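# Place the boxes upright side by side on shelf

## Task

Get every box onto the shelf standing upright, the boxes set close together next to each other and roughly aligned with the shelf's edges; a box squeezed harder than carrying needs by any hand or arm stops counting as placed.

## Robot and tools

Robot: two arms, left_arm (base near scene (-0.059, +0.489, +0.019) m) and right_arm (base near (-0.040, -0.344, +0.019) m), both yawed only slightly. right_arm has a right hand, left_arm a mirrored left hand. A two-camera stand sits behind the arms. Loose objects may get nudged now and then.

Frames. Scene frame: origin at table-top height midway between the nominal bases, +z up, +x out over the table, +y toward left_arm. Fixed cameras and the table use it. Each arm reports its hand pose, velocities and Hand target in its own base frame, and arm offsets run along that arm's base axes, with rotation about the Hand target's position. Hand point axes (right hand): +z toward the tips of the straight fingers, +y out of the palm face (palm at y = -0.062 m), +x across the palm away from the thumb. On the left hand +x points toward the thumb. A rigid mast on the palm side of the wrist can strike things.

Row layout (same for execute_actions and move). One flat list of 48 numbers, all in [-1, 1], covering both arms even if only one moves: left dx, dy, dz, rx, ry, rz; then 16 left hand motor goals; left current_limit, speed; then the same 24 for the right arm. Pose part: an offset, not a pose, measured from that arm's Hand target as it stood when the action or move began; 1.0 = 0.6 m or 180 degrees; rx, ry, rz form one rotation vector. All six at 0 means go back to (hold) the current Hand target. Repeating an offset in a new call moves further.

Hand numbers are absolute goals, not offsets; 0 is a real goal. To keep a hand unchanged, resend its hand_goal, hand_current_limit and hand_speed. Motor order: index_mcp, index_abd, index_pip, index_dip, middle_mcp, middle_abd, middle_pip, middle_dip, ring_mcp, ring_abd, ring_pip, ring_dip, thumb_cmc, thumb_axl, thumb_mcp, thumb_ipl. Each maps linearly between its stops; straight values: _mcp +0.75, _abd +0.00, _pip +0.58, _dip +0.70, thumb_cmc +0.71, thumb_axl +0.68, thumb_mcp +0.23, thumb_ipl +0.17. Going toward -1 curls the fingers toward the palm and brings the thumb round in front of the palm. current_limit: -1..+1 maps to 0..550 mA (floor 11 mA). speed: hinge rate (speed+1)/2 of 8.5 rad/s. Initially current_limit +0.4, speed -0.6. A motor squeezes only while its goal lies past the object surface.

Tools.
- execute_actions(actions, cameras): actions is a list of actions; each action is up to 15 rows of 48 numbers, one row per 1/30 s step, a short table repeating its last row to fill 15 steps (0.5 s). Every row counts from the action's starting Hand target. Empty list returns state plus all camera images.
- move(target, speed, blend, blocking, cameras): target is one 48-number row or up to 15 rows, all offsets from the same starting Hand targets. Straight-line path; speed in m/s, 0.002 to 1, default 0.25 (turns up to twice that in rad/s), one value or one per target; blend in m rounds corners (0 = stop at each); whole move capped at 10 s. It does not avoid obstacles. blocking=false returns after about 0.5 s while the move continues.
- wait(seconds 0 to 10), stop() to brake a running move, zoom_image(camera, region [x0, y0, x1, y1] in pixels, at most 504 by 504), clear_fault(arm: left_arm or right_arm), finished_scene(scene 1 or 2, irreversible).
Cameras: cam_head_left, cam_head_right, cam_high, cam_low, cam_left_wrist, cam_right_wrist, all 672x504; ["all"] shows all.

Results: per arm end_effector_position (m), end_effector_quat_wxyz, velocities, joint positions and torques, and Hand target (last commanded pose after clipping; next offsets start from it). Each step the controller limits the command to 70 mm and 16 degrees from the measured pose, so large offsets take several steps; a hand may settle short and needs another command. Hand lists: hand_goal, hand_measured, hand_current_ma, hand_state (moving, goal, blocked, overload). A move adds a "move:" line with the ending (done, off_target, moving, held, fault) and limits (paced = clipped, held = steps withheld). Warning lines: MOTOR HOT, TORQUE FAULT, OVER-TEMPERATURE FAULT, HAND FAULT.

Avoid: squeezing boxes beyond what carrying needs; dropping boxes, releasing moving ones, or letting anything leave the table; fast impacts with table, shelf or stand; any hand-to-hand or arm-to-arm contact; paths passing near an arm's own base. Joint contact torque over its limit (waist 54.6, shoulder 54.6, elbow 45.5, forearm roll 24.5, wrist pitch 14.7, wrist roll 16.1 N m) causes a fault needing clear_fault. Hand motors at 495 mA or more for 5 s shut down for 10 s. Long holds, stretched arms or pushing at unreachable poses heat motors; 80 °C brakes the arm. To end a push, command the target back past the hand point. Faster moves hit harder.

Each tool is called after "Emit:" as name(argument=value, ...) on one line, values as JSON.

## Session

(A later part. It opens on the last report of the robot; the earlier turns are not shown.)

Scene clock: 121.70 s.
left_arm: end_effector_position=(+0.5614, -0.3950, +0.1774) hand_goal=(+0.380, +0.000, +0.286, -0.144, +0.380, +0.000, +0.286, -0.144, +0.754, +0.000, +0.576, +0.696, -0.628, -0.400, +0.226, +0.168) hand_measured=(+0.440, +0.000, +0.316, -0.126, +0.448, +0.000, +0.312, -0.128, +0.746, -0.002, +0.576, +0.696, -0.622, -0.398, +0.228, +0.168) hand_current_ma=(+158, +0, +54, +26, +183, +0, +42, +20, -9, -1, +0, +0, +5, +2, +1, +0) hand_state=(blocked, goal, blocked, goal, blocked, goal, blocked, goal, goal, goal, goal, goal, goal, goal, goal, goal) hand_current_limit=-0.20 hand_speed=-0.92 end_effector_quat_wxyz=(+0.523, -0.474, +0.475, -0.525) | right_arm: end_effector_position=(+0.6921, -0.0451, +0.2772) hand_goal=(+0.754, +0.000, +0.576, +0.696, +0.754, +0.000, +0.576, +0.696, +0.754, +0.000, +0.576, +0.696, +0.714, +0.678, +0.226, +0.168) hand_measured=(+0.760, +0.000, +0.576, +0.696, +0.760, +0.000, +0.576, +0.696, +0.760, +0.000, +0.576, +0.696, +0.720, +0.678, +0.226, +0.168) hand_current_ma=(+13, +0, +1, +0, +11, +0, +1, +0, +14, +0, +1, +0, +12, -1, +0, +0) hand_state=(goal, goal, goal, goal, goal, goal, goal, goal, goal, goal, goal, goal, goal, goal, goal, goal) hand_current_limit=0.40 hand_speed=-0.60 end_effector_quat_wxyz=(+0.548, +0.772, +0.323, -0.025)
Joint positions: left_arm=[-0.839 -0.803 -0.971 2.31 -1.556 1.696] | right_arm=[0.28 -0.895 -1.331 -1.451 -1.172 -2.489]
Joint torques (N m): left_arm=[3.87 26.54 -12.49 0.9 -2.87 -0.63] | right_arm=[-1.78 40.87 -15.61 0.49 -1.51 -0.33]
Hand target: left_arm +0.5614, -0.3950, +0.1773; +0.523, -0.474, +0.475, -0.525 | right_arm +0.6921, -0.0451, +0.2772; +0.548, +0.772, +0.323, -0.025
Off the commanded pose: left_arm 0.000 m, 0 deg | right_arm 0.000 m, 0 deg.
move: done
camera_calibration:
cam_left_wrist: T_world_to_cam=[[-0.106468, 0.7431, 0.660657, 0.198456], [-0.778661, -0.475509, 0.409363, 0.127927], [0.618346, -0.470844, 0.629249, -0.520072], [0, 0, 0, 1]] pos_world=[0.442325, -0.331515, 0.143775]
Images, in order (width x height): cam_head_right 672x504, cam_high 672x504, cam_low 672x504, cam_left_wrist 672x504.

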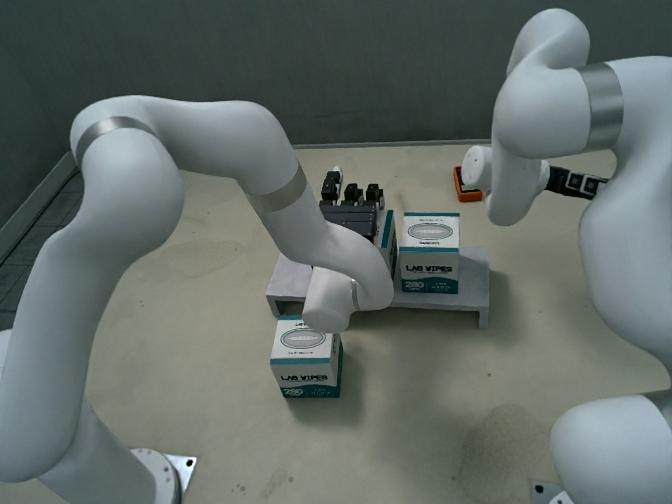

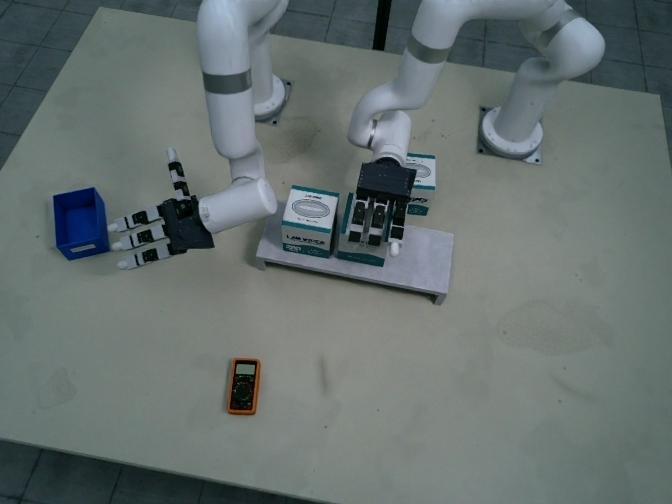

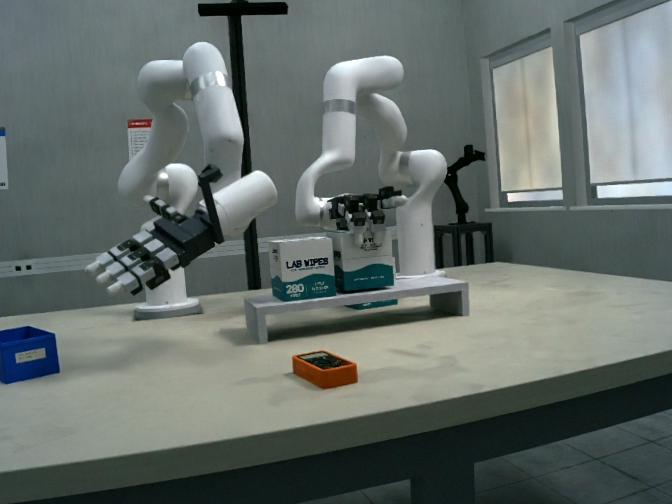

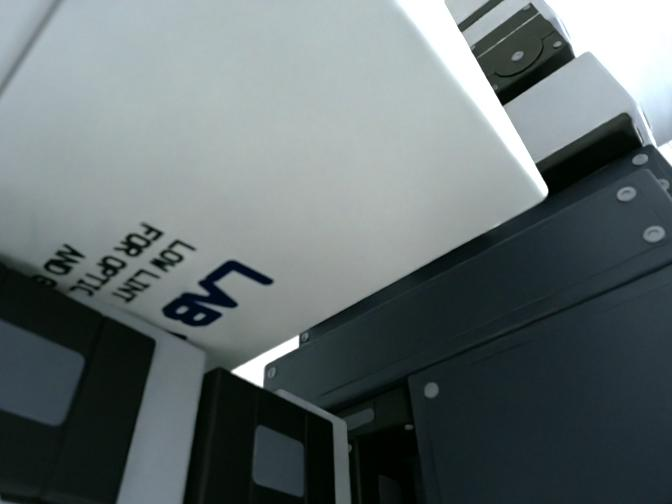

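Emit:
move(target=[[0,-0.035,0,0,0,0, 0.38,0,0.285,-0.145, 0.38,0,0.285,-0.145, 0.754,0,0.576,0.696, -0.629,-0.401,0.225,0.168, -0.2,-0.92, 0,0,0,0,0,0, 0.754,0,0.576,0.696,0.754,0,0.576,0.696,0.754,0,0.576,0.696,0.714,0.678,0.226,0.168,0.4,-0.6]], speed=[0.03], cameras=["cam_high","cam_head_right","cam_low"])

Emit:
zoom_image(camera="cam_high", region=[270, 170, 390, 280])

Emit:
zoom_image(camera="cam_low", region=[260, 210, 400, 320])

Emit:
zoom_image(camera="cam_head_right", region=[360, 190, 480, 310])

Scene clock: 124.33 s.
left_arm: end_effector_position=(+0.5614, -0.4160, +0.1773) hand_goal=(+0.380, +0.000, +0.286, -0.144, +0.380, +0.000, +0.286, -0.144, +0.754, +0.000, +0.576, +0.696, -0.628, -0.400, +0.226, +0.168) hand_measured=(+0.440, +0.000, +0.316, -0.126, +0.448, +0.000, +0.312, -0.128, +0.746, -0.002, +0.576, +0.696, -0.622, -0.398, +0.228, +0.168) hand_current_ma=(+158, +0, +54, +26, +183, +0, +42, +21, -9, -1, +0, +0, +5, +2, +1, +0) hand_state=(blocked, goal, blocked, goal, blocked, goal, blocked, goal, goal, goal, goal, goal, goal, goal, goal, goal) hand_current_limit=-0.20 hand_speed=-0.92 end_effector_quat_wxyz=(+0.523, -0.474, +0.475, -0.525) | right_arm: end_effector_position=(+0.6921, -0.0451, +0.2772) hand_goal=(+0.754, +0.000, +0.576, +0.696, +0.754, +0.000, +0.576, +0.696, +0.754, +0.000, +0.576, +0.696, +0.714, +0.678, +0.226, +0.168) hand_measured=(+0.760, +0.000, +0.576, +0.696, +0.760, +0.000, +0.576, +0.696, +0.760, +0.000, +0.576, +0.696, +0.720, +0.678, +0.226, +0.168) hand_current_ma=(+13, +0, +1, +0, +11, +0, +1, +0, +14, +0, +1, +0, +12, -1, +0, +0) hand_state=(goal, goal, goal, goal, goal, goal, goal, goal, goal, goal, goal, goal, goal, goal, goal, goal) hand_current_limit=0.40 hand_speed=-0.60 end_effector_quat_wxyz=(+0.548, +0.772, +0.323, -0.025)
Joint positions: left_arm=[-0.866 -0.823 -1.018 2.283 -1.542 1.719] | right_arm=[0.28 -0.895 -1.331 -1.451 -1.172 -2.489]
Joint torques (N m): left_arm=[-5.38 27.55 -12.92 -0.64 -0.46 0.36] | right_arm=[-1.16 39.02 -15.54 0.05 -1.55 -0.32]
Hand target: left_arm +0.5614, -0.4160, +0.1773; +0.523, -0.474, +0.475, -0.525 | right_arm +0.6921, -0.0451, +0.2772; +0.548, +0.772, +0.323, -0.025
Off the commanded pose: left_arm 0.000 m, 0 deg | right_arm 0.000 m, 0 deg.
move: done
Images, in order (width x height): cam_head_right 672x504, cam_high 672x504, cam_low 672x504.

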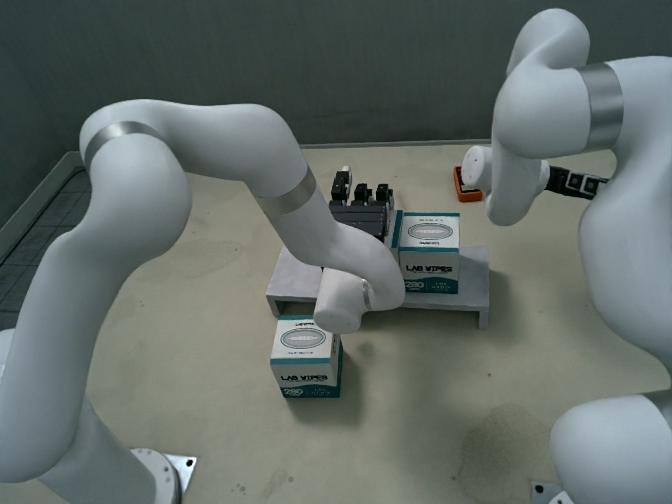

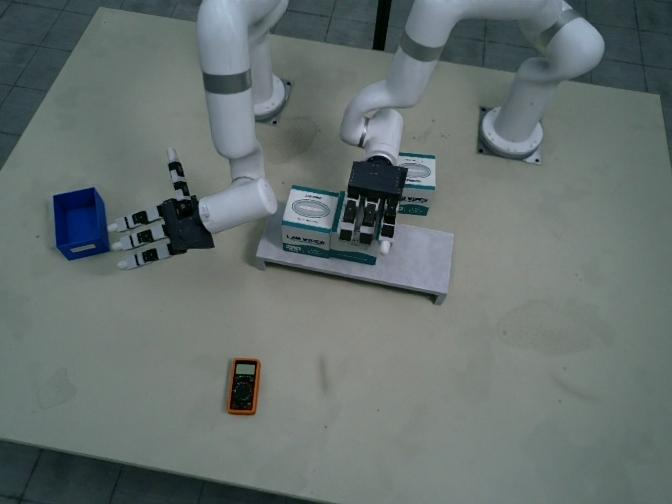

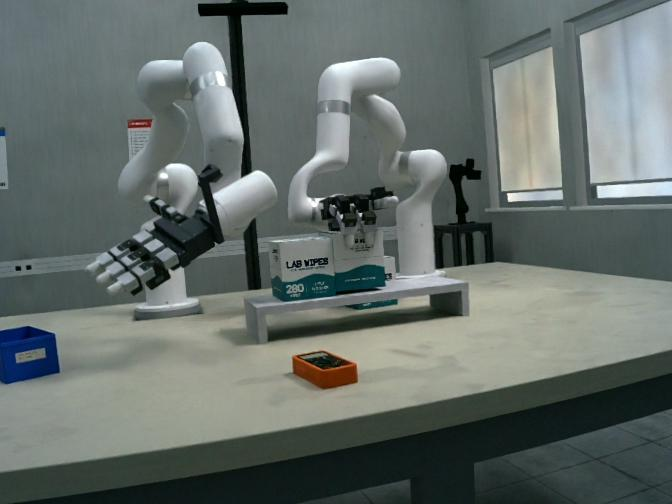

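Scaled by 4.200.

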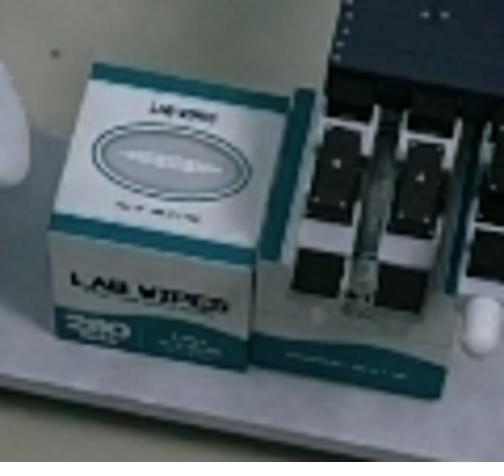

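Scaled by 3.600.

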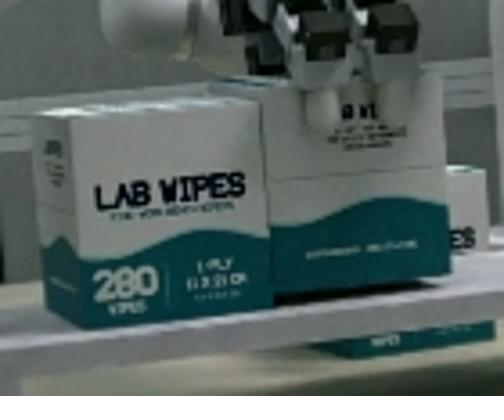

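Scaled by 4.200.

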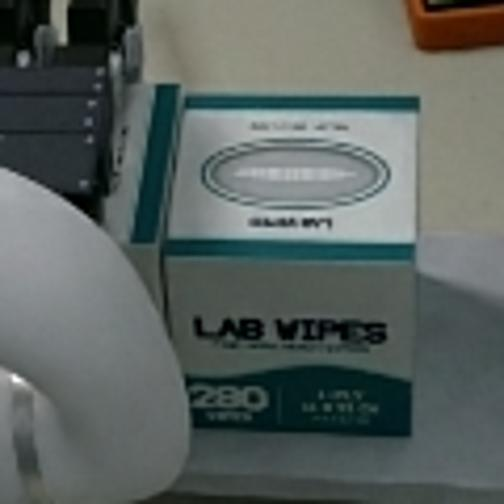

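Emit:
move(target=[[0,0,-0.0155,0,0,0, 0.38,0,0.285,-0.145, 0.38,0,0.285,-0.145, 0.754,0,0.576,0.696, -0.629,-0.401,0.225,0.168, -0.2,-0.92, 0,0,0,0,0,0, 0.754,0,0.576,0.696,0.754,0,0.576,0.696,0.754,0,0.576,0.696,0.714,0.678,0.226,0.168,0.4,-0.6]], speed=[0.03], cameras=["cam_high","cam_low"])

Emit:
zoom_image(camera="cam_high", region=[270, 170, 390, 280])

Emit:
zoom_image(camera="cam_low", region=[260, 210, 400, 320])

Scene clock: 126.30 s.
left_arm: end_effector_position=(+0.5614, -0.4161, +0.1682) hand_goal=(+0.380, +0.000, +0.286, -0.144, +0.380, +0.000, +0.286, -0.144, +0.754, +0.000, +0.576, +0.696, -0.628, -0.400, +0.226, +0.168) hand_measured=(+0.440, +0.000, +0.316, -0.126, +0.448, +0.000, +0.312, -0.128, +0.746, -0.002, +0.576, +0.696, -0.622, -0.398, +0.228, +0.168) hand_current_ma=(+158, +0, +55, +26, +183, +0, +42, +21, -9, -1, +0, +0, +5, +2, +1, +0) hand_state=(blocked, goal, blocked, goal, blocked, goal, blocked, goal, goal, goal, goal, goal, goal, goal, goal, goal) hand_current_limit=-0.20 hand_speed=-0.92 end_effector_quat_wxyz=(+0.524, -0.474, +0.475, -0.525) | right_arm: end_effector_position=(+0.6921, -0.0451, +0.2772) hand_goal=(+0.754, +0.000, +0.576, +0.696, +0.754, +0.000, +0.576, +0.696, +0.754, +0.000, +0.576, +0.696, +0.714, +0.678, +0.226, +0.168) hand_measured=(+0.760, +0.000, +0.576, +0.696, +0.760, +0.000, +0.576, +0.696, +0.760, +0.000, +0.576, +0.696, +0.720, +0.678, +0.226, +0.168) hand_current_ma=(+13, +0, +1, +0, +11, +0, +1, +0, +14, +0, +1, +0, +12, -1, +0, +0) hand_state=(goal, goal, goal, goal, goal, goal, goal, goal, goal, goal, goal, goal, goal, goal, goal, goal) hand_current_limit=0.40 hand_speed=-0.60 end_effector_quat_wxyz=(+0.548, +0.772, +0.323, -0.025)
Joint positions: left_arm=[-0.866 -0.844 -1.025 2.283 -1.552 1.708] | right_arm=[0.28 -0.895 -1.331 -1.451 -1.172 -2.489]
Joint torques (N m): left_arm=[-1.72 24.21 -10.88 0.66 -1.29 -0.42] | right_arm=[-1.28 39.66 -15.6 0.3 -1.48 -0.3]
Hand target: left_arm +0.5614, -0.4160, +0.1680; +0.523, -0.474, +0.475, -0.525 | right_arm +0.6921, -0.0451, +0.2772; +0.548, +0.772, +0.323, -0.025
Off the commanded pose: left_arm 0.000 m, 0 deg | right_arm 0.000 m, 0 deg.
move: done
Images, in order (width x height): cam_high 672x504, cam_low 672x504.

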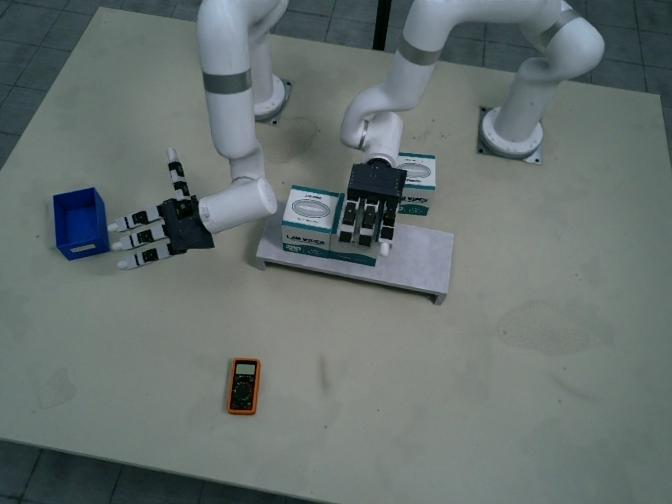

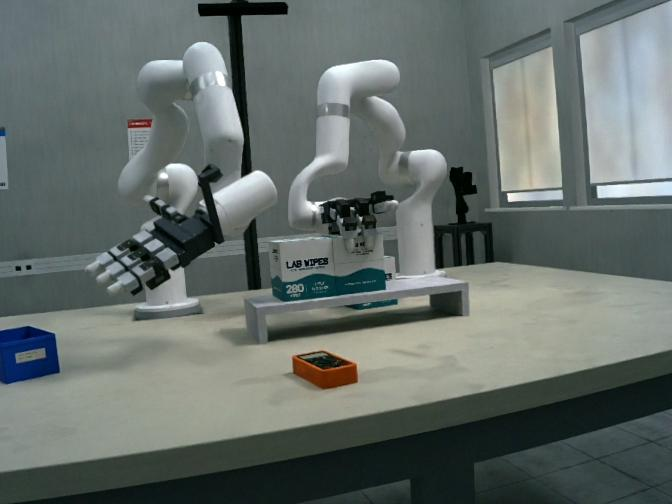

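Scaled by 4.200.

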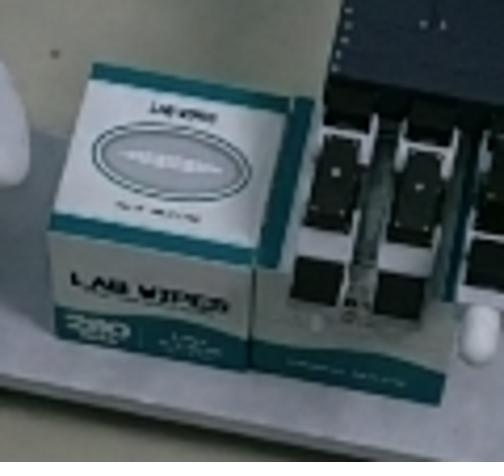

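Scaled by 3.600.

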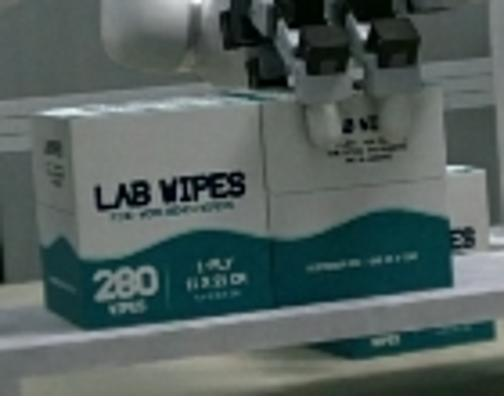

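Emit:
move(target=[[0,0,-0.0025,0,0,0, 0.38,0,0.285,-0.145, 0.38,0,0.285,-0.145, 0.754,0,0.576,0.696, -0.629,-0.401,0.225,0.168, -0.2,-0.92, 0,0,0,0,0,0, 0.754,0,0.576,0.696,0.754,0,0.576,0.696,0.754,0,0.576,0.696,0.714,0.678,0.226,0.168,0.4,-0.6],[0,0,-0.0025,0,0,0, 0.70,0,0.285,-0.145, 0.70,0,0.285,-0.145, 0.754,0,0.576,0.696, -0.629,-0.401,0.225,0.168, 0,-0.9, 0,0,0,0,0,0, 0.754,0,0.576,0.696,0.754,0,0.576,0.696,0.754,0,0.576,0.696,0.714,0.678,0.226,0.168,0.4,-0.6],[-0.0117,0,-0.0025,0,0,0, 0.72,0,0.212,-0.029, 0.72,0,0.212,-0.029, 0.754,0,0.576,0.696, -0.629,-0.401,0.225,0.168, 0,-0.9, 0,0,0,0,0,0, 0.754,0,0.576,0.696,0.754,0,0.576,0.696,0.754,0,0.576,0.696,0.714,0.678,0.226,0.168,0.4,-0.6],[-0.0117,0,0.22,0,0,0, 0.72,0,0.212,-0.029, 0.72,0,0.212,-0.029, 0.754,0,0.576,0.696, -0.629,-0.401,0.225,0.168, 0.4,-0.8, 0,0,0,0,0,0, 0.754,0,0.576,0.696,0.754,0,0.576,0.696,0.754,0,0.576,0.696,0.714,0.678,0.226,0.168,0.4,-0.6]], speed=[0.02,0.03,0.03,0.1], cameras=["all"])

Emit:
zoom_image(camera="cam_high", region=[270, 120, 450, 290])

Emit:
zoom_image(camera="cam_head_right", region=[260, 290, 380, 410])

Emit:
zoom_image(camera="cam_head_left", region=[260, 290, 380, 410])

Scene clock: 133.50 s.
left_arm: end_effector_position=(+0.5544, -0.4160, +0.3000) hand_goal=(+0.720, +0.000, +0.212, -0.028, +0.720, +0.000, +0.212, -0.028, +0.754, +0.000, +0.576, +0.696, -0.628, -0.400, +0.226, +0.168) hand_measured=(+0.700, +0.000, +0.212, -0.032, +0.696, +0.000, +0.212, -0.030, +0.746, -0.002, +0.576, +0.696, -0.624, -0.398, +0.228, +0.168) hand_current_ma=(-34, +0, +0, -3, -44, +0, +0, -2, -9, -1, +0, +0, +2, +2, +1, +0) hand_state=(blocked, goal, goal, goal, blocked, goal, goal, goal, goal, goal, goal, goal, goal, goal, goal, goal) hand_current_limit=0.40 hand_speed=-0.80 end_effector_quat_wxyz=(+0.523, -0.474, +0.475, -0.525) | right_arm: end_effector_position=(+0.6921, -0.0451, +0.2772) hand_goal=(+0.754, +0.000, +0.576, +0.696, +0.754, +0.000, +0.576, +0.696, +0.754, +0.000, +0.576, +0.696, +0.714, +0.678, +0.226, +0.168) hand_measured=(+0.760, +0.000, +0.576, +0.696, +0.760, +0.000, +0.576, +0.696, +0.760, +0.000, +0.576, +0.696, +0.720, +0.678, +0.226, +0.168) hand_current_ma=(+13, +0, +1, +0, +11, +0, +1, +0, +14, +0, +1, +0, +12, -1, +0, +0) hand_state=(goal, goal, goal, goal, goal, goal, goal, goal, goal, goal, goal, goal, goal, goal, goal, goal) hand_current_limit=0.40 hand_speed=-0.60 end_effector_quat_wxyz=(+0.548, +0.772, +0.323, -0.025)
Joint positions: left_arm=[-0.876 -0.555 -0.96 2.257 -1.409 1.882] | right_arm=[0.28 -0.895 -1.331 -1.451 -1.172 -2.489]
Joint torques (N m): left_arm=[-3.82 30.25 -10.28 -0.38 -0.15 0.41] | right_arm=[-1 40.11 -15.96 0.33 -1.53 -0.37]
Hand target: left_arm +0.5544, -0.4160, +0.3000; +0.523, -0.474, +0.475, -0.525 | right_arm +0.6921, -0.0451, +0.2772; +0.548, +0.772, +0.323, -0.025
Off the commanded pose: left_arm 0.000 m, 0 deg | right_arm 0.000 m, 0 deg.
move: done
camera_calibration:
cam_left_wrist: T_world_to_cam=[[-0.106427, 0.743069, 0.660698, 0.132214], [-0.778636, -0.475528, 0.409389, 0.0622372], [0.618385, -0.470873, 0.629189, -0.602852], [0, 0, 0, 1]] pos_world=[0.435326, -0.352515, 0.266475]

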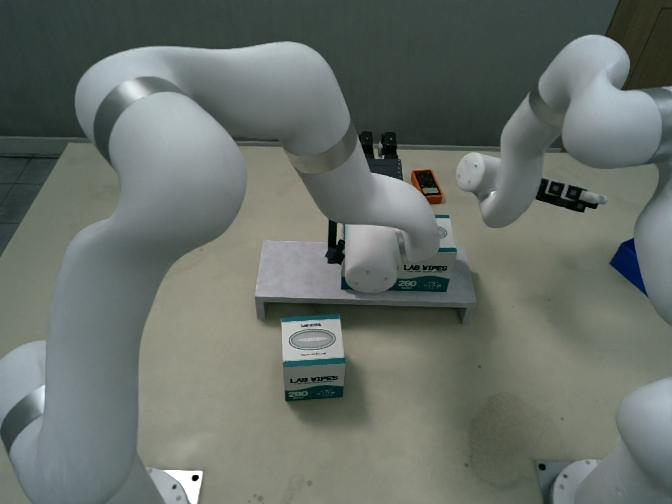

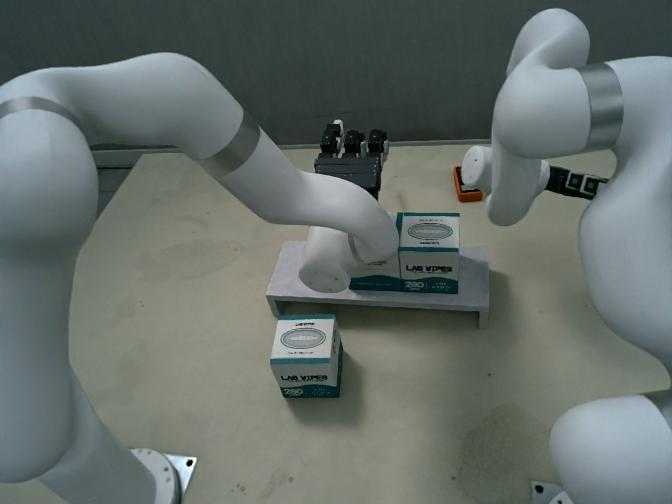

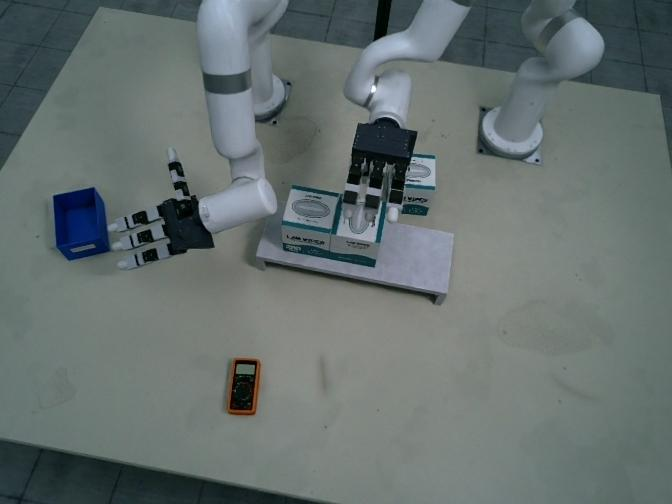

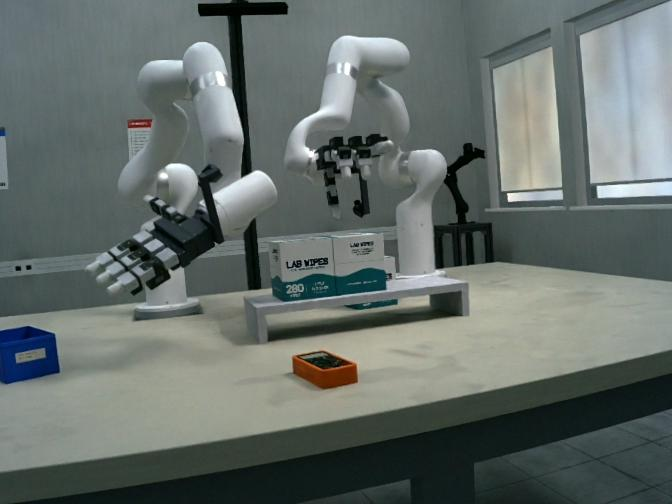

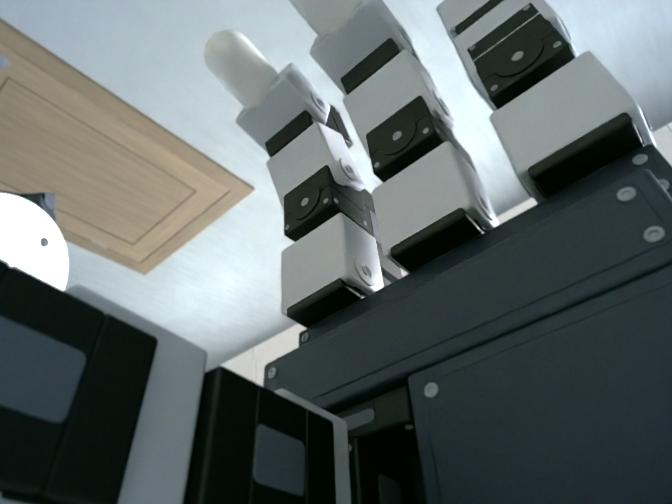

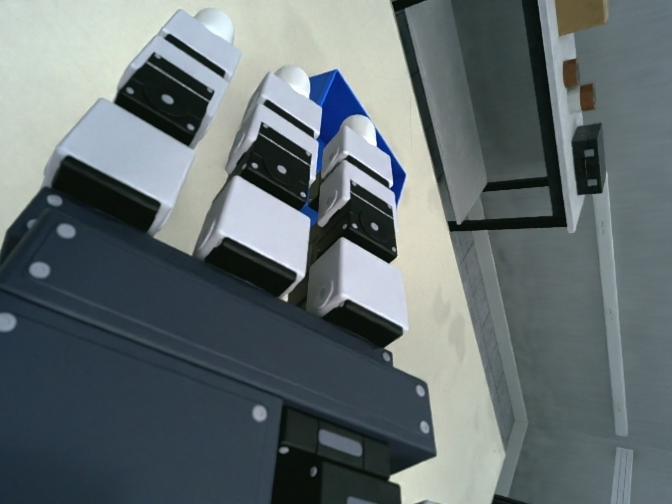

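Scaled by 2.800.

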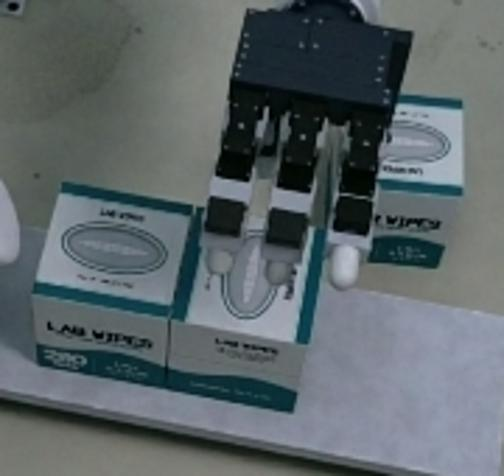

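Scaled by 4.200.

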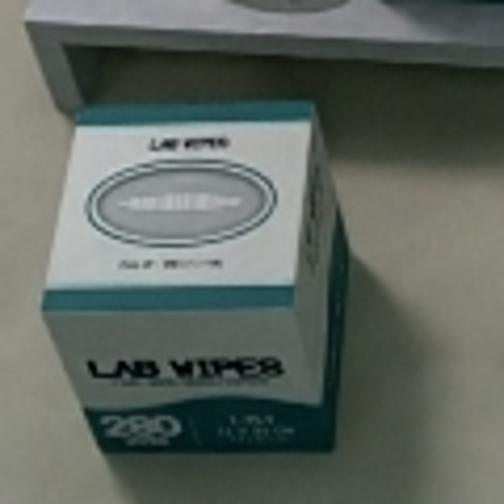

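Scaled by 4.200.

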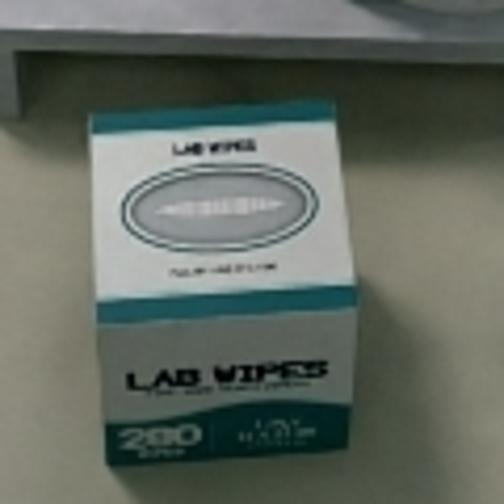

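Emit:
move(target=[[-0.3823,0.1953,0,0,0,0.0344, 0.72,0,0.212,-0.029, 0.72,0,0.212,-0.029, 0.754,0,0.576,0.696, -0.629,-0.401,0.225,0.168, 0.4,-0.8, 0,0,0,0,0,0, 0.754,0,0.576,0.696,0.754,0,0.576,0.696,0.754,0,0.576,0.696,0.714,0.678,0.226,0.168,0.4,-0.6],[-0.3823,0.1953,-0.2812,0,0,0.0344, 0.72,0,0.212,-0.029, 0.72,0,0.212,-0.029, 0.754,0,0.576,0.696, -0.629,-0.401,0.225,0.168, 0.4,-0.8, 0,0,0,0,0,0, 0.754,0,0.576,0.696,0.754,0,0.576,0.696,0.754,0,0.576,0.696,0.714,0.678,0.226,0.168,0.4,-0.6]], speed=[0.2,0.12], cameras=["cam_high","cam_low","cam_head_right","cam_left_wrist"])

Emit:
zoom_image(camera="cam_high", region=[340, 100, 460, 230])

Scene clock: 139.73 s.
left_arm: end_effector_position=(+0.3250, -0.2989, +0.1313) hand_goal=(+0.720, +0.000, +0.212, -0.028, +0.720, +0.000, +0.212, -0.028, +0.754, +0.000, +0.576, +0.696, -0.628, -0.400, +0.226, +0.168) hand_measured=(+0.700, +0.000, +0.212, -0.032, +0.696, +0.000, +0.212, -0.030, +0.746, -0.002, +0.576, +0.696, -0.626, -0.398, +0.228, +0.168) hand_current_ma=(-33, +0, +0, -3, -43, +0, +0, -2, -9, -1, +0, +0, +2, +2, +1, +0) hand_state=(goal, goal, goal, goal, blocked, goal, goal, goal, goal, goal, goal, goal, goal, goal, goal, goal) hand_current_limit=0.40 hand_speed=-0.80 end_effector_quat_wxyz=(+0.551, -0.499, +0.449, -0.496) | right_arm: end_effector_position=(+0.6921, -0.0451, +0.2772) hand_goal=(+0.754, +0.000, +0.576, +0.696, +0.754, +0.000, +0.576, +0.696, +0.754, +0.000, +0.576, +0.696, +0.714, +0.678, +0.226, +0.168) hand_measured=(+0.760, +0.000, +0.576, +0.696, +0.760, +0.000, +0.576, +0.696, +0.760, +0.000, +0.576, +0.696, +0.720, +0.678, +0.226, +0.168) hand_current_ma=(+13, +0, +1, +0, +11, +0, +1, +0, +14, +0, +1, +0, +12, -1, +0, +0) hand_state=(goal, goal, goal, goal, goal, goal, goal, goal, goal, goal, goal, goal, goal, goal, goal, goal) hand_current_limit=0.40 hand_speed=-0.60 end_effector_quat_wxyz=(+0.548, +0.772, +0.323, -0.025)
Joint positions: left_arm=[-1.26 -0.771 -0.529 1.747 -1.715 1.332] | right_arm=[0.28 -0.895 -1.331 -1.451 -1.172 -2.489]
Joint torques (N m): left_arm=[3.89 18.91 -6.47 -1.06 -2.6 -0.63] | right_arm=[-0.27 40.48 -16.12 0.56 -1.57 -0.43]
Hand target: left_arm +0.3250, -0.2988, +0.1313; +0.551, -0.499, +0.449, -0.496 | right_arm +0.6921, -0.0451, +0.2772; +0.548, +0.772, +0.323, -0.025
Off the commanded pose: left_arm 0.000 m, 0 deg | right_arm 0.000 m, 0 deg.
move: done
camera_calibration:
cam_left_wrist: T_world_to_cam=[[-0.185915, 0.727307, 0.660651, 0.153331], [-0.722854, -0.55666, 0.409404, -0.0340068], [0.665521, -0.401439, 0.629228, -0.294251], [0, 0, 0, 1]] pos_world=[0.199755, -0.248573, 0.097775]
Images, in order (width x height): cam_head_right 672x504, cam_high 672x504, cam_low 672x504, cam_left_wrist 672x504.

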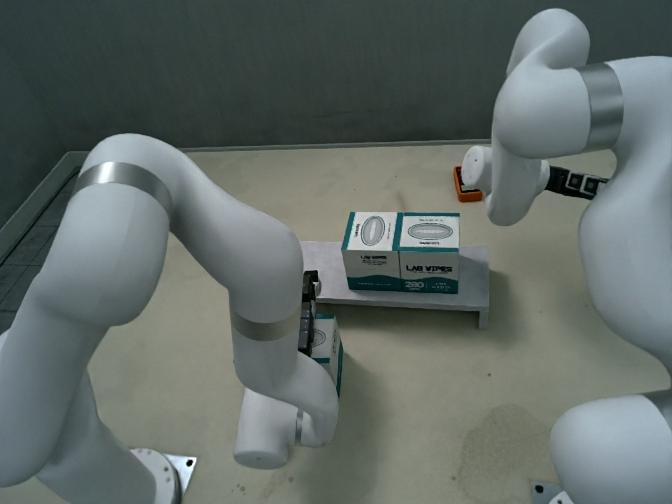

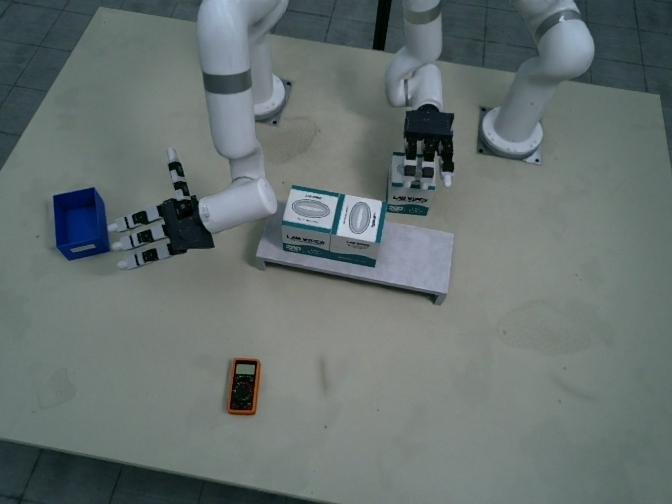

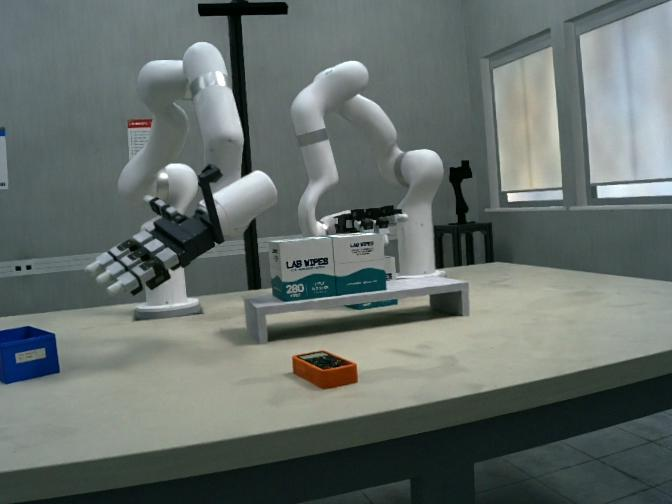

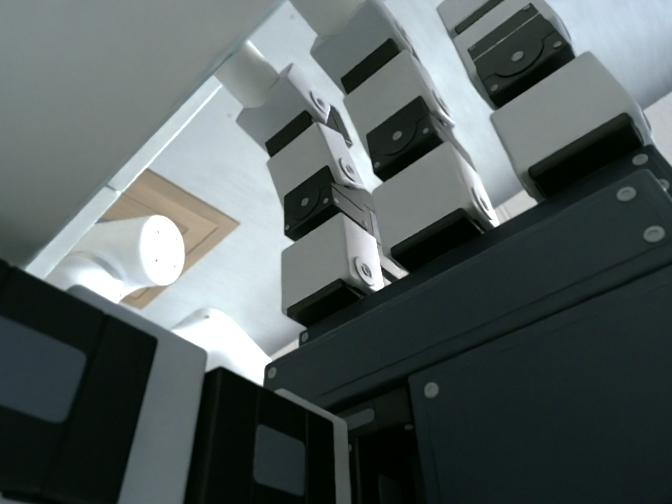

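Scaled by 3.877.

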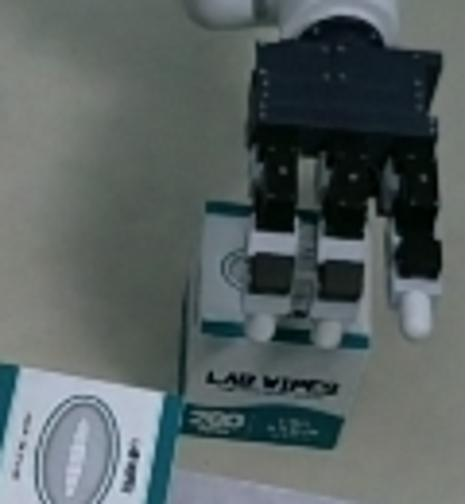

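Emit:
move(target=[[0,0,-0.0732,0,0,0, 0.72,0,0.212,-0.029, 0.72,0,0.212,-0.029, 0.754,0,0.576,0.696, -0.629,-0.401,0.225,0.168, 0.4,-0.8, 0,0,0,0,0,0, 0.754,0,0.576,0.696,0.754,0,0.576,0.696,0.754,0,0.576,0.696,0.714,0.678,0.226,0.168,0.4,-0.6]], speed=[0.06], cameras=["cam_high","cam_left_wrist"])

Emit:
zoom_image(camera="cam_high", region=[340, 100, 460, 230])

Scene clock: 142.23 s.
left_arm: end_effector_position=(+0.3250, -0.2989, +0.0874) hand_goal=(+0.720, +0.000, +0.212, -0.028, +0.720, +0.000, +0.212, -0.028, +0.754, +0.000, +0.576, +0.696, -0.628, -0.400, +0.226, +0.168) hand_measured=(+0.700, +0.000, +0.212, -0.032, +0.696, +0.000, +0.212, -0.030, +0.746, -0.002, +0.576, +0.696, -0.626, -0.398, +0.228, +0.168) hand_current_ma=(-33, +0, +0, -3, -43, +0, +0, -2, -9, -1, +0, +0, +2, +2, +1, +0) hand_state=(goal, goal, goal, goal, blocked, goal, goal, goal, goal, goal, goal, goal, goal, goal, goal, goal) hand_current_limit=0.40 hand_speed=-0.80 end_effector_quat_wxyz=(+0.551, -0.499, +0.449, -0.496) | right_arm: end_effector_position=(+0.6921, -0.0451, +0.2772) hand_goal=(+0.754, +0.000, +0.576, +0.696, +0.754, +0.000, +0.576, +0.696, +0.754, +0.000, +0.576, +0.696, +0.714, +0.678, +0.226, +0.168) hand_measured=(+0.760, +0.000, +0.576, +0.696, +0.760, +0.000, +0.576, +0.696, +0.760, +0.000, +0.576, +0.696, +0.720, +0.678, +0.226, +0.168) hand_current_ma=(+13, +0, +1, +0, +11, +0, +1, +0, +14, +0, +1, +0, +12, -1, +0, +0) hand_state=(goal, goal, goal, goal, goal, goal, goal, goal, goal, goal, goal, goal, goal, goal, goal, goal) hand_current_limit=0.40 hand_speed=-0.60 end_effector_quat_wxyz=(+0.548, +0.772, +0.323, -0.025)
Joint positions: left_arm=[-1.26 -0.915 -0.59 1.734 -1.729 1.249] | right_arm=[0.28 -0.895 -1.331 -1.451 -1.172 -2.489]
Joint torques (N m): left_arm=[0.17 20.41 -5.11 -0.88 -2.59 -0.56] | right_arm=[-0.39 40.52 -15.74 0.33 -1.51 -0.28]
Hand target: left_arm +0.3250, -0.2988, +0.0874; +0.551, -0.499, +0.449, -0.496 | right_arm +0.6921, -0.0451, +0.2772; +0.548, +0.772, +0.323, -0.025
Off the commanded pose: left_arm 0.000 m, 0 deg | right_arm 0.000 m, 0 deg.
move: done
camera_calibration:
cam_left_wrist: T_world_to_cam=[[-0.185915, 0.727307, 0.660651, 0.182334], [-0.722854, -0.55666, 0.409404, -0.0160339], [0.665521, -0.401439, 0.629228, -0.266627], [0, 0, 0, 1]] pos_world=[0.199755, -0.248573, 0.053875]
Images, in order (width x height): cam_high 672x504, cam_left_wrist 672x504.

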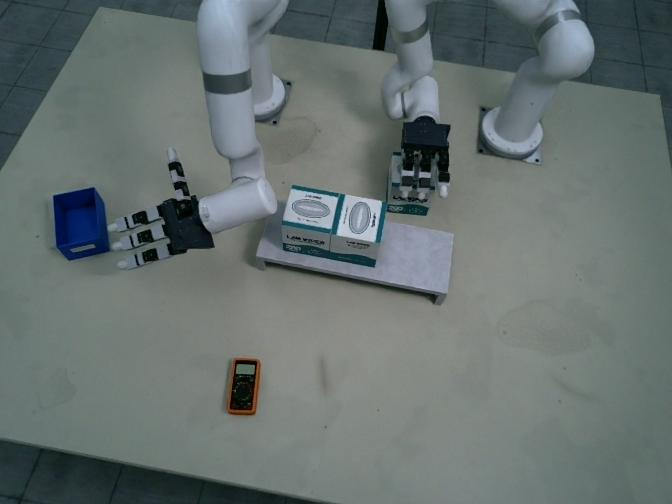

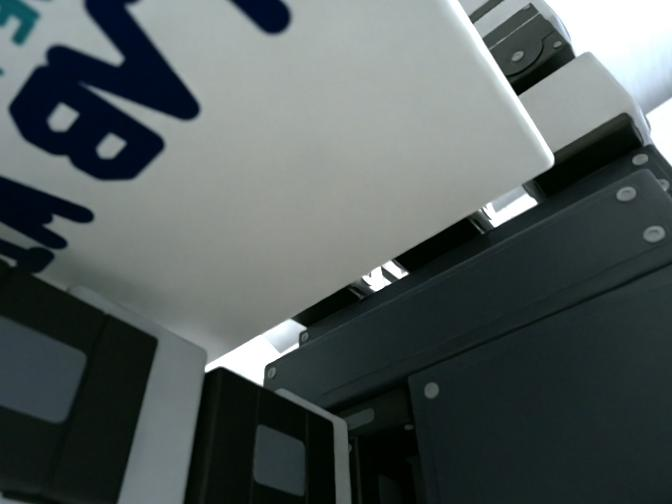

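Scaled by 3.877.

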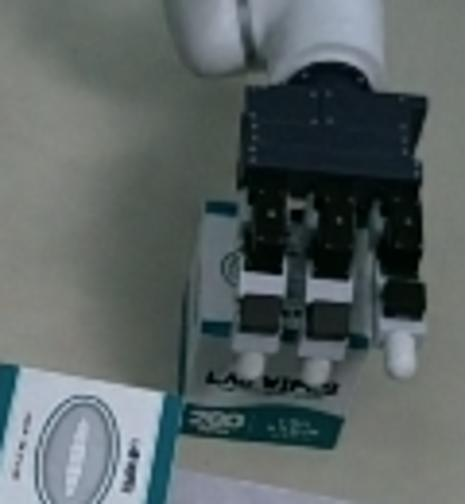

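Emit:
move(target=[[0.01,0.001,0,0,0,0, 0.48,0,0.285,-0.145, 0.48,0,0.285,-0.145, 0.754,0,0.576,0.696, -0.629,-0.401,0.225,0.168, -0.2,-0.85, 0,0,0,0,0,0, 0.754,0,0.576,0.696,0.754,0,0.576,0.696,0.754,0,0.576,0.696,0.714,0.678,0.226,0.168,0.4,-0.6],[0.01,0.001,0,0,0,0, 0.38,0,0.285,-0.145, 0.38,0,0.285,-0.145, 0.754,0,0.576,0.696, -0.629,-0.401,0.225,0.168, -0.2,-0.92, 0,0,0,0,0,0, 0.754,0,0.576,0.696,0.754,0,0.576,0.696,0.754,0,0.576,0.696,0.714,0.678,0.226,0.168,0.4,-0.6],[0.01,0.001,0.05,0,0,0, 0.38,0,0.285,-0.145, 0.38,0,0.285,-0.145, 0.754,0,0.576,0.696, -0.629,-0.401,0.225,0.168, -0.2,-0.92, 0,0,0,0,0,0, 0.754,0,0.576,0.696,0.754,0,0.576,0.696,0.754,0,0.576,0.696,0.714,0.678,0.226,0.168,0.4,-0.6]], speed=0.03, cameras=["cam_high","cam_left_wrist","cam_low"])

Emit:
zoom_image(camera="cam_high", region=[340, 100, 460, 230])

Scene clock: 146.67 s.
left_arm: end_effector_position=(+0.3310, -0.2982, +0.1174) hand_goal=(+0.380, +0.000, +0.286, -0.144, +0.380, +0.000, +0.286, -0.144, +0.754, +0.000, +0.576, +0.696, -0.628, -0.400, +0.226, +0.168) hand_measured=(+0.432, +0.000, +0.312, -0.130, +0.438, +0.000, +0.308, -0.132, +0.746, -0.002, +0.576, +0.696, -0.622, -0.398, +0.228, +0.168) hand_current_ma=(+130, +0, +42, +19, +146, +0, +32, +16, -9, -1, +0, +0, +5, +2, +2, +0) hand_state=(blocked, goal, blocked, goal, blocked, goal, blocked, goal, goal, goal, goal, goal, goal, goal, goal, goal) hand_current_limit=-0.20 hand_speed=-0.92 end_effector_quat_wxyz=(+0.551, -0.499, +0.449, -0.496) | right_arm: end_effector_position=(+0.6921, -0.0451, +0.2772) hand_goal=(+0.754, +0.000, +0.576, +0.696, +0.754, +0.000, +0.576, +0.696, +0.754, +0.000, +0.576, +0.696, +0.714, +0.678, +0.226, +0.168) hand_measured=(+0.760, +0.000, +0.576, +0.696, +0.760, +0.000, +0.576, +0.696, +0.760, +0.000, +0.576, +0.696, +0.720, +0.678, +0.226, +0.168) hand_current_ma=(+13, +0, +1, +0, +11, +0, +1, +0, +14, +0, +1, +0, +12, -1, +0, +0) hand_state=(goal, goal, goal, goal, goal, goal, goal, goal, goal, goal, goal, goal, goal, goal, goal, goal) hand_current_limit=0.40 hand_speed=-0.60 end_effector_quat_wxyz=(+0.548, +0.772, +0.323, -0.025)
Joint positions: left_arm=[-1.241 -0.817 -0.551 1.761 -1.725 1.307] | right_arm=[0.28 -0.895 -1.331 -1.451 -1.172 -2.489]
Joint torques (N m): left_arm=[1.28 27.32 -0.64 0.47 -0.41 0.45] | right_arm=[-0.5 39.98 -15.89 0.29 -1.45 -0.28]
Hand target: left_arm +0.3310, -0.2982, +0.1174; +0.551, -0.499, +0.449, -0.496 | right_arm +0.6921, -0.0451, +0.2772; +0.548, +0.772, +0.323, -0.025
Off the commanded pose: left_arm 0.000 m, 0 deg | right_arm 0.000 m, 0 deg.
move: done
camera_calibration:
cam_left_wrist: T_world_to_cam=[[-0.185931, 0.727235, 0.660726, 0.163166], [-0.722811, -0.556737, 0.409376, -0.0235738], [0.665563, -0.401464, 0.629168, -0.289163], [0, 0, 0, 1]] pos_world=[0.205755, -0.247873, 0.0837748]
Images, in order (width x height): cam_high 672x504, cam_low 672x504, cam_left_wrist 672x504.

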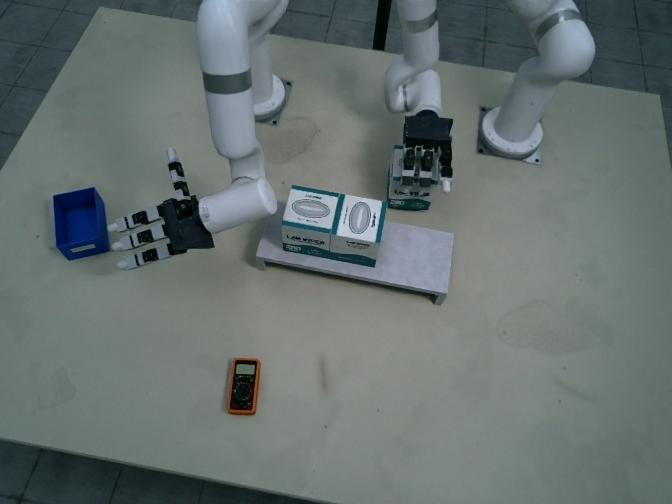

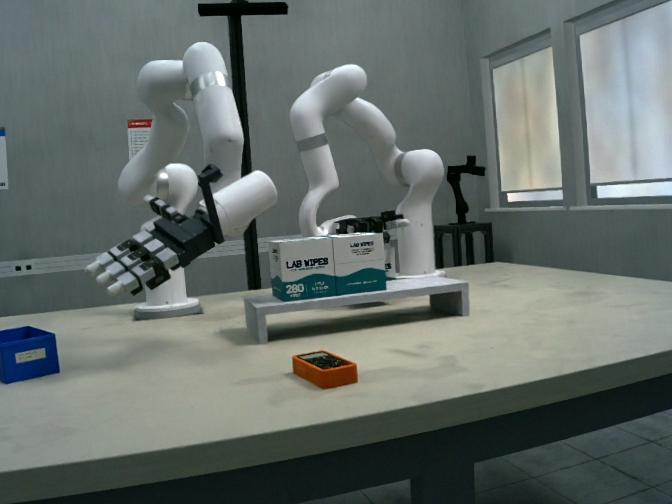

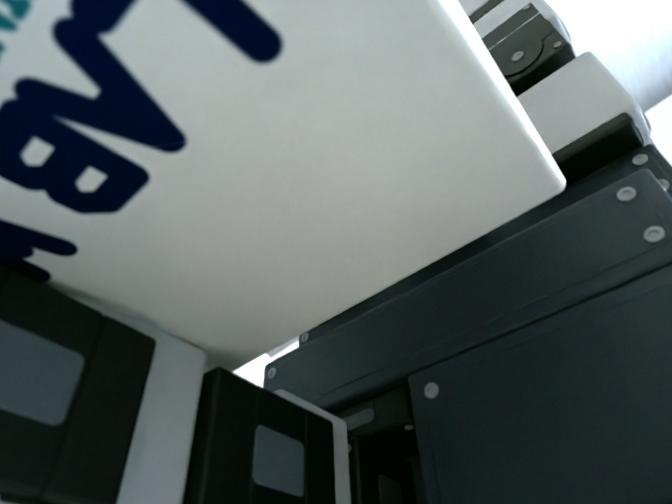

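Scaled by 3.877.

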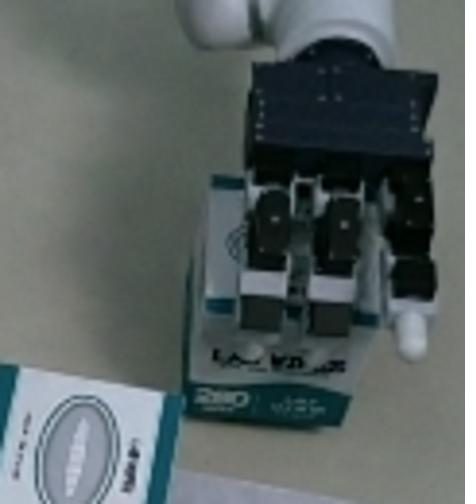

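Emit:
zoom_image(camera="cam_high", region=[260, 170, 400, 290])

Emit:
zoom_image(camera="cam_low", region=[260, 220, 400, 320])

Scaled by 3.600.

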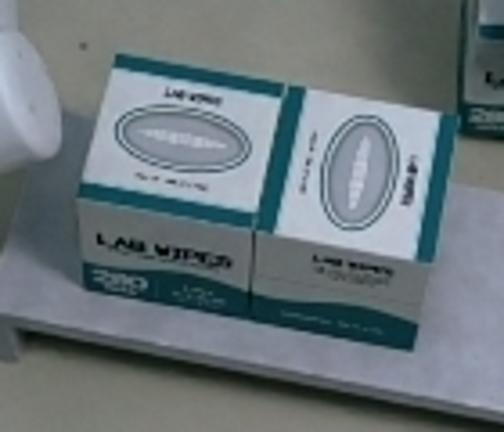

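Scaled by 3.600.

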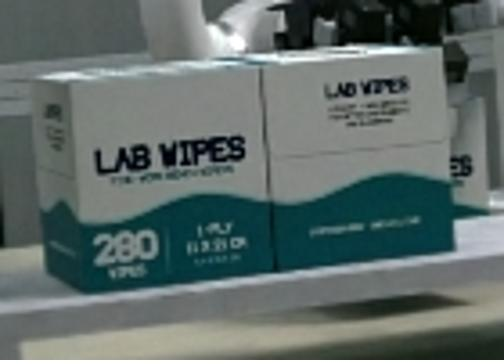

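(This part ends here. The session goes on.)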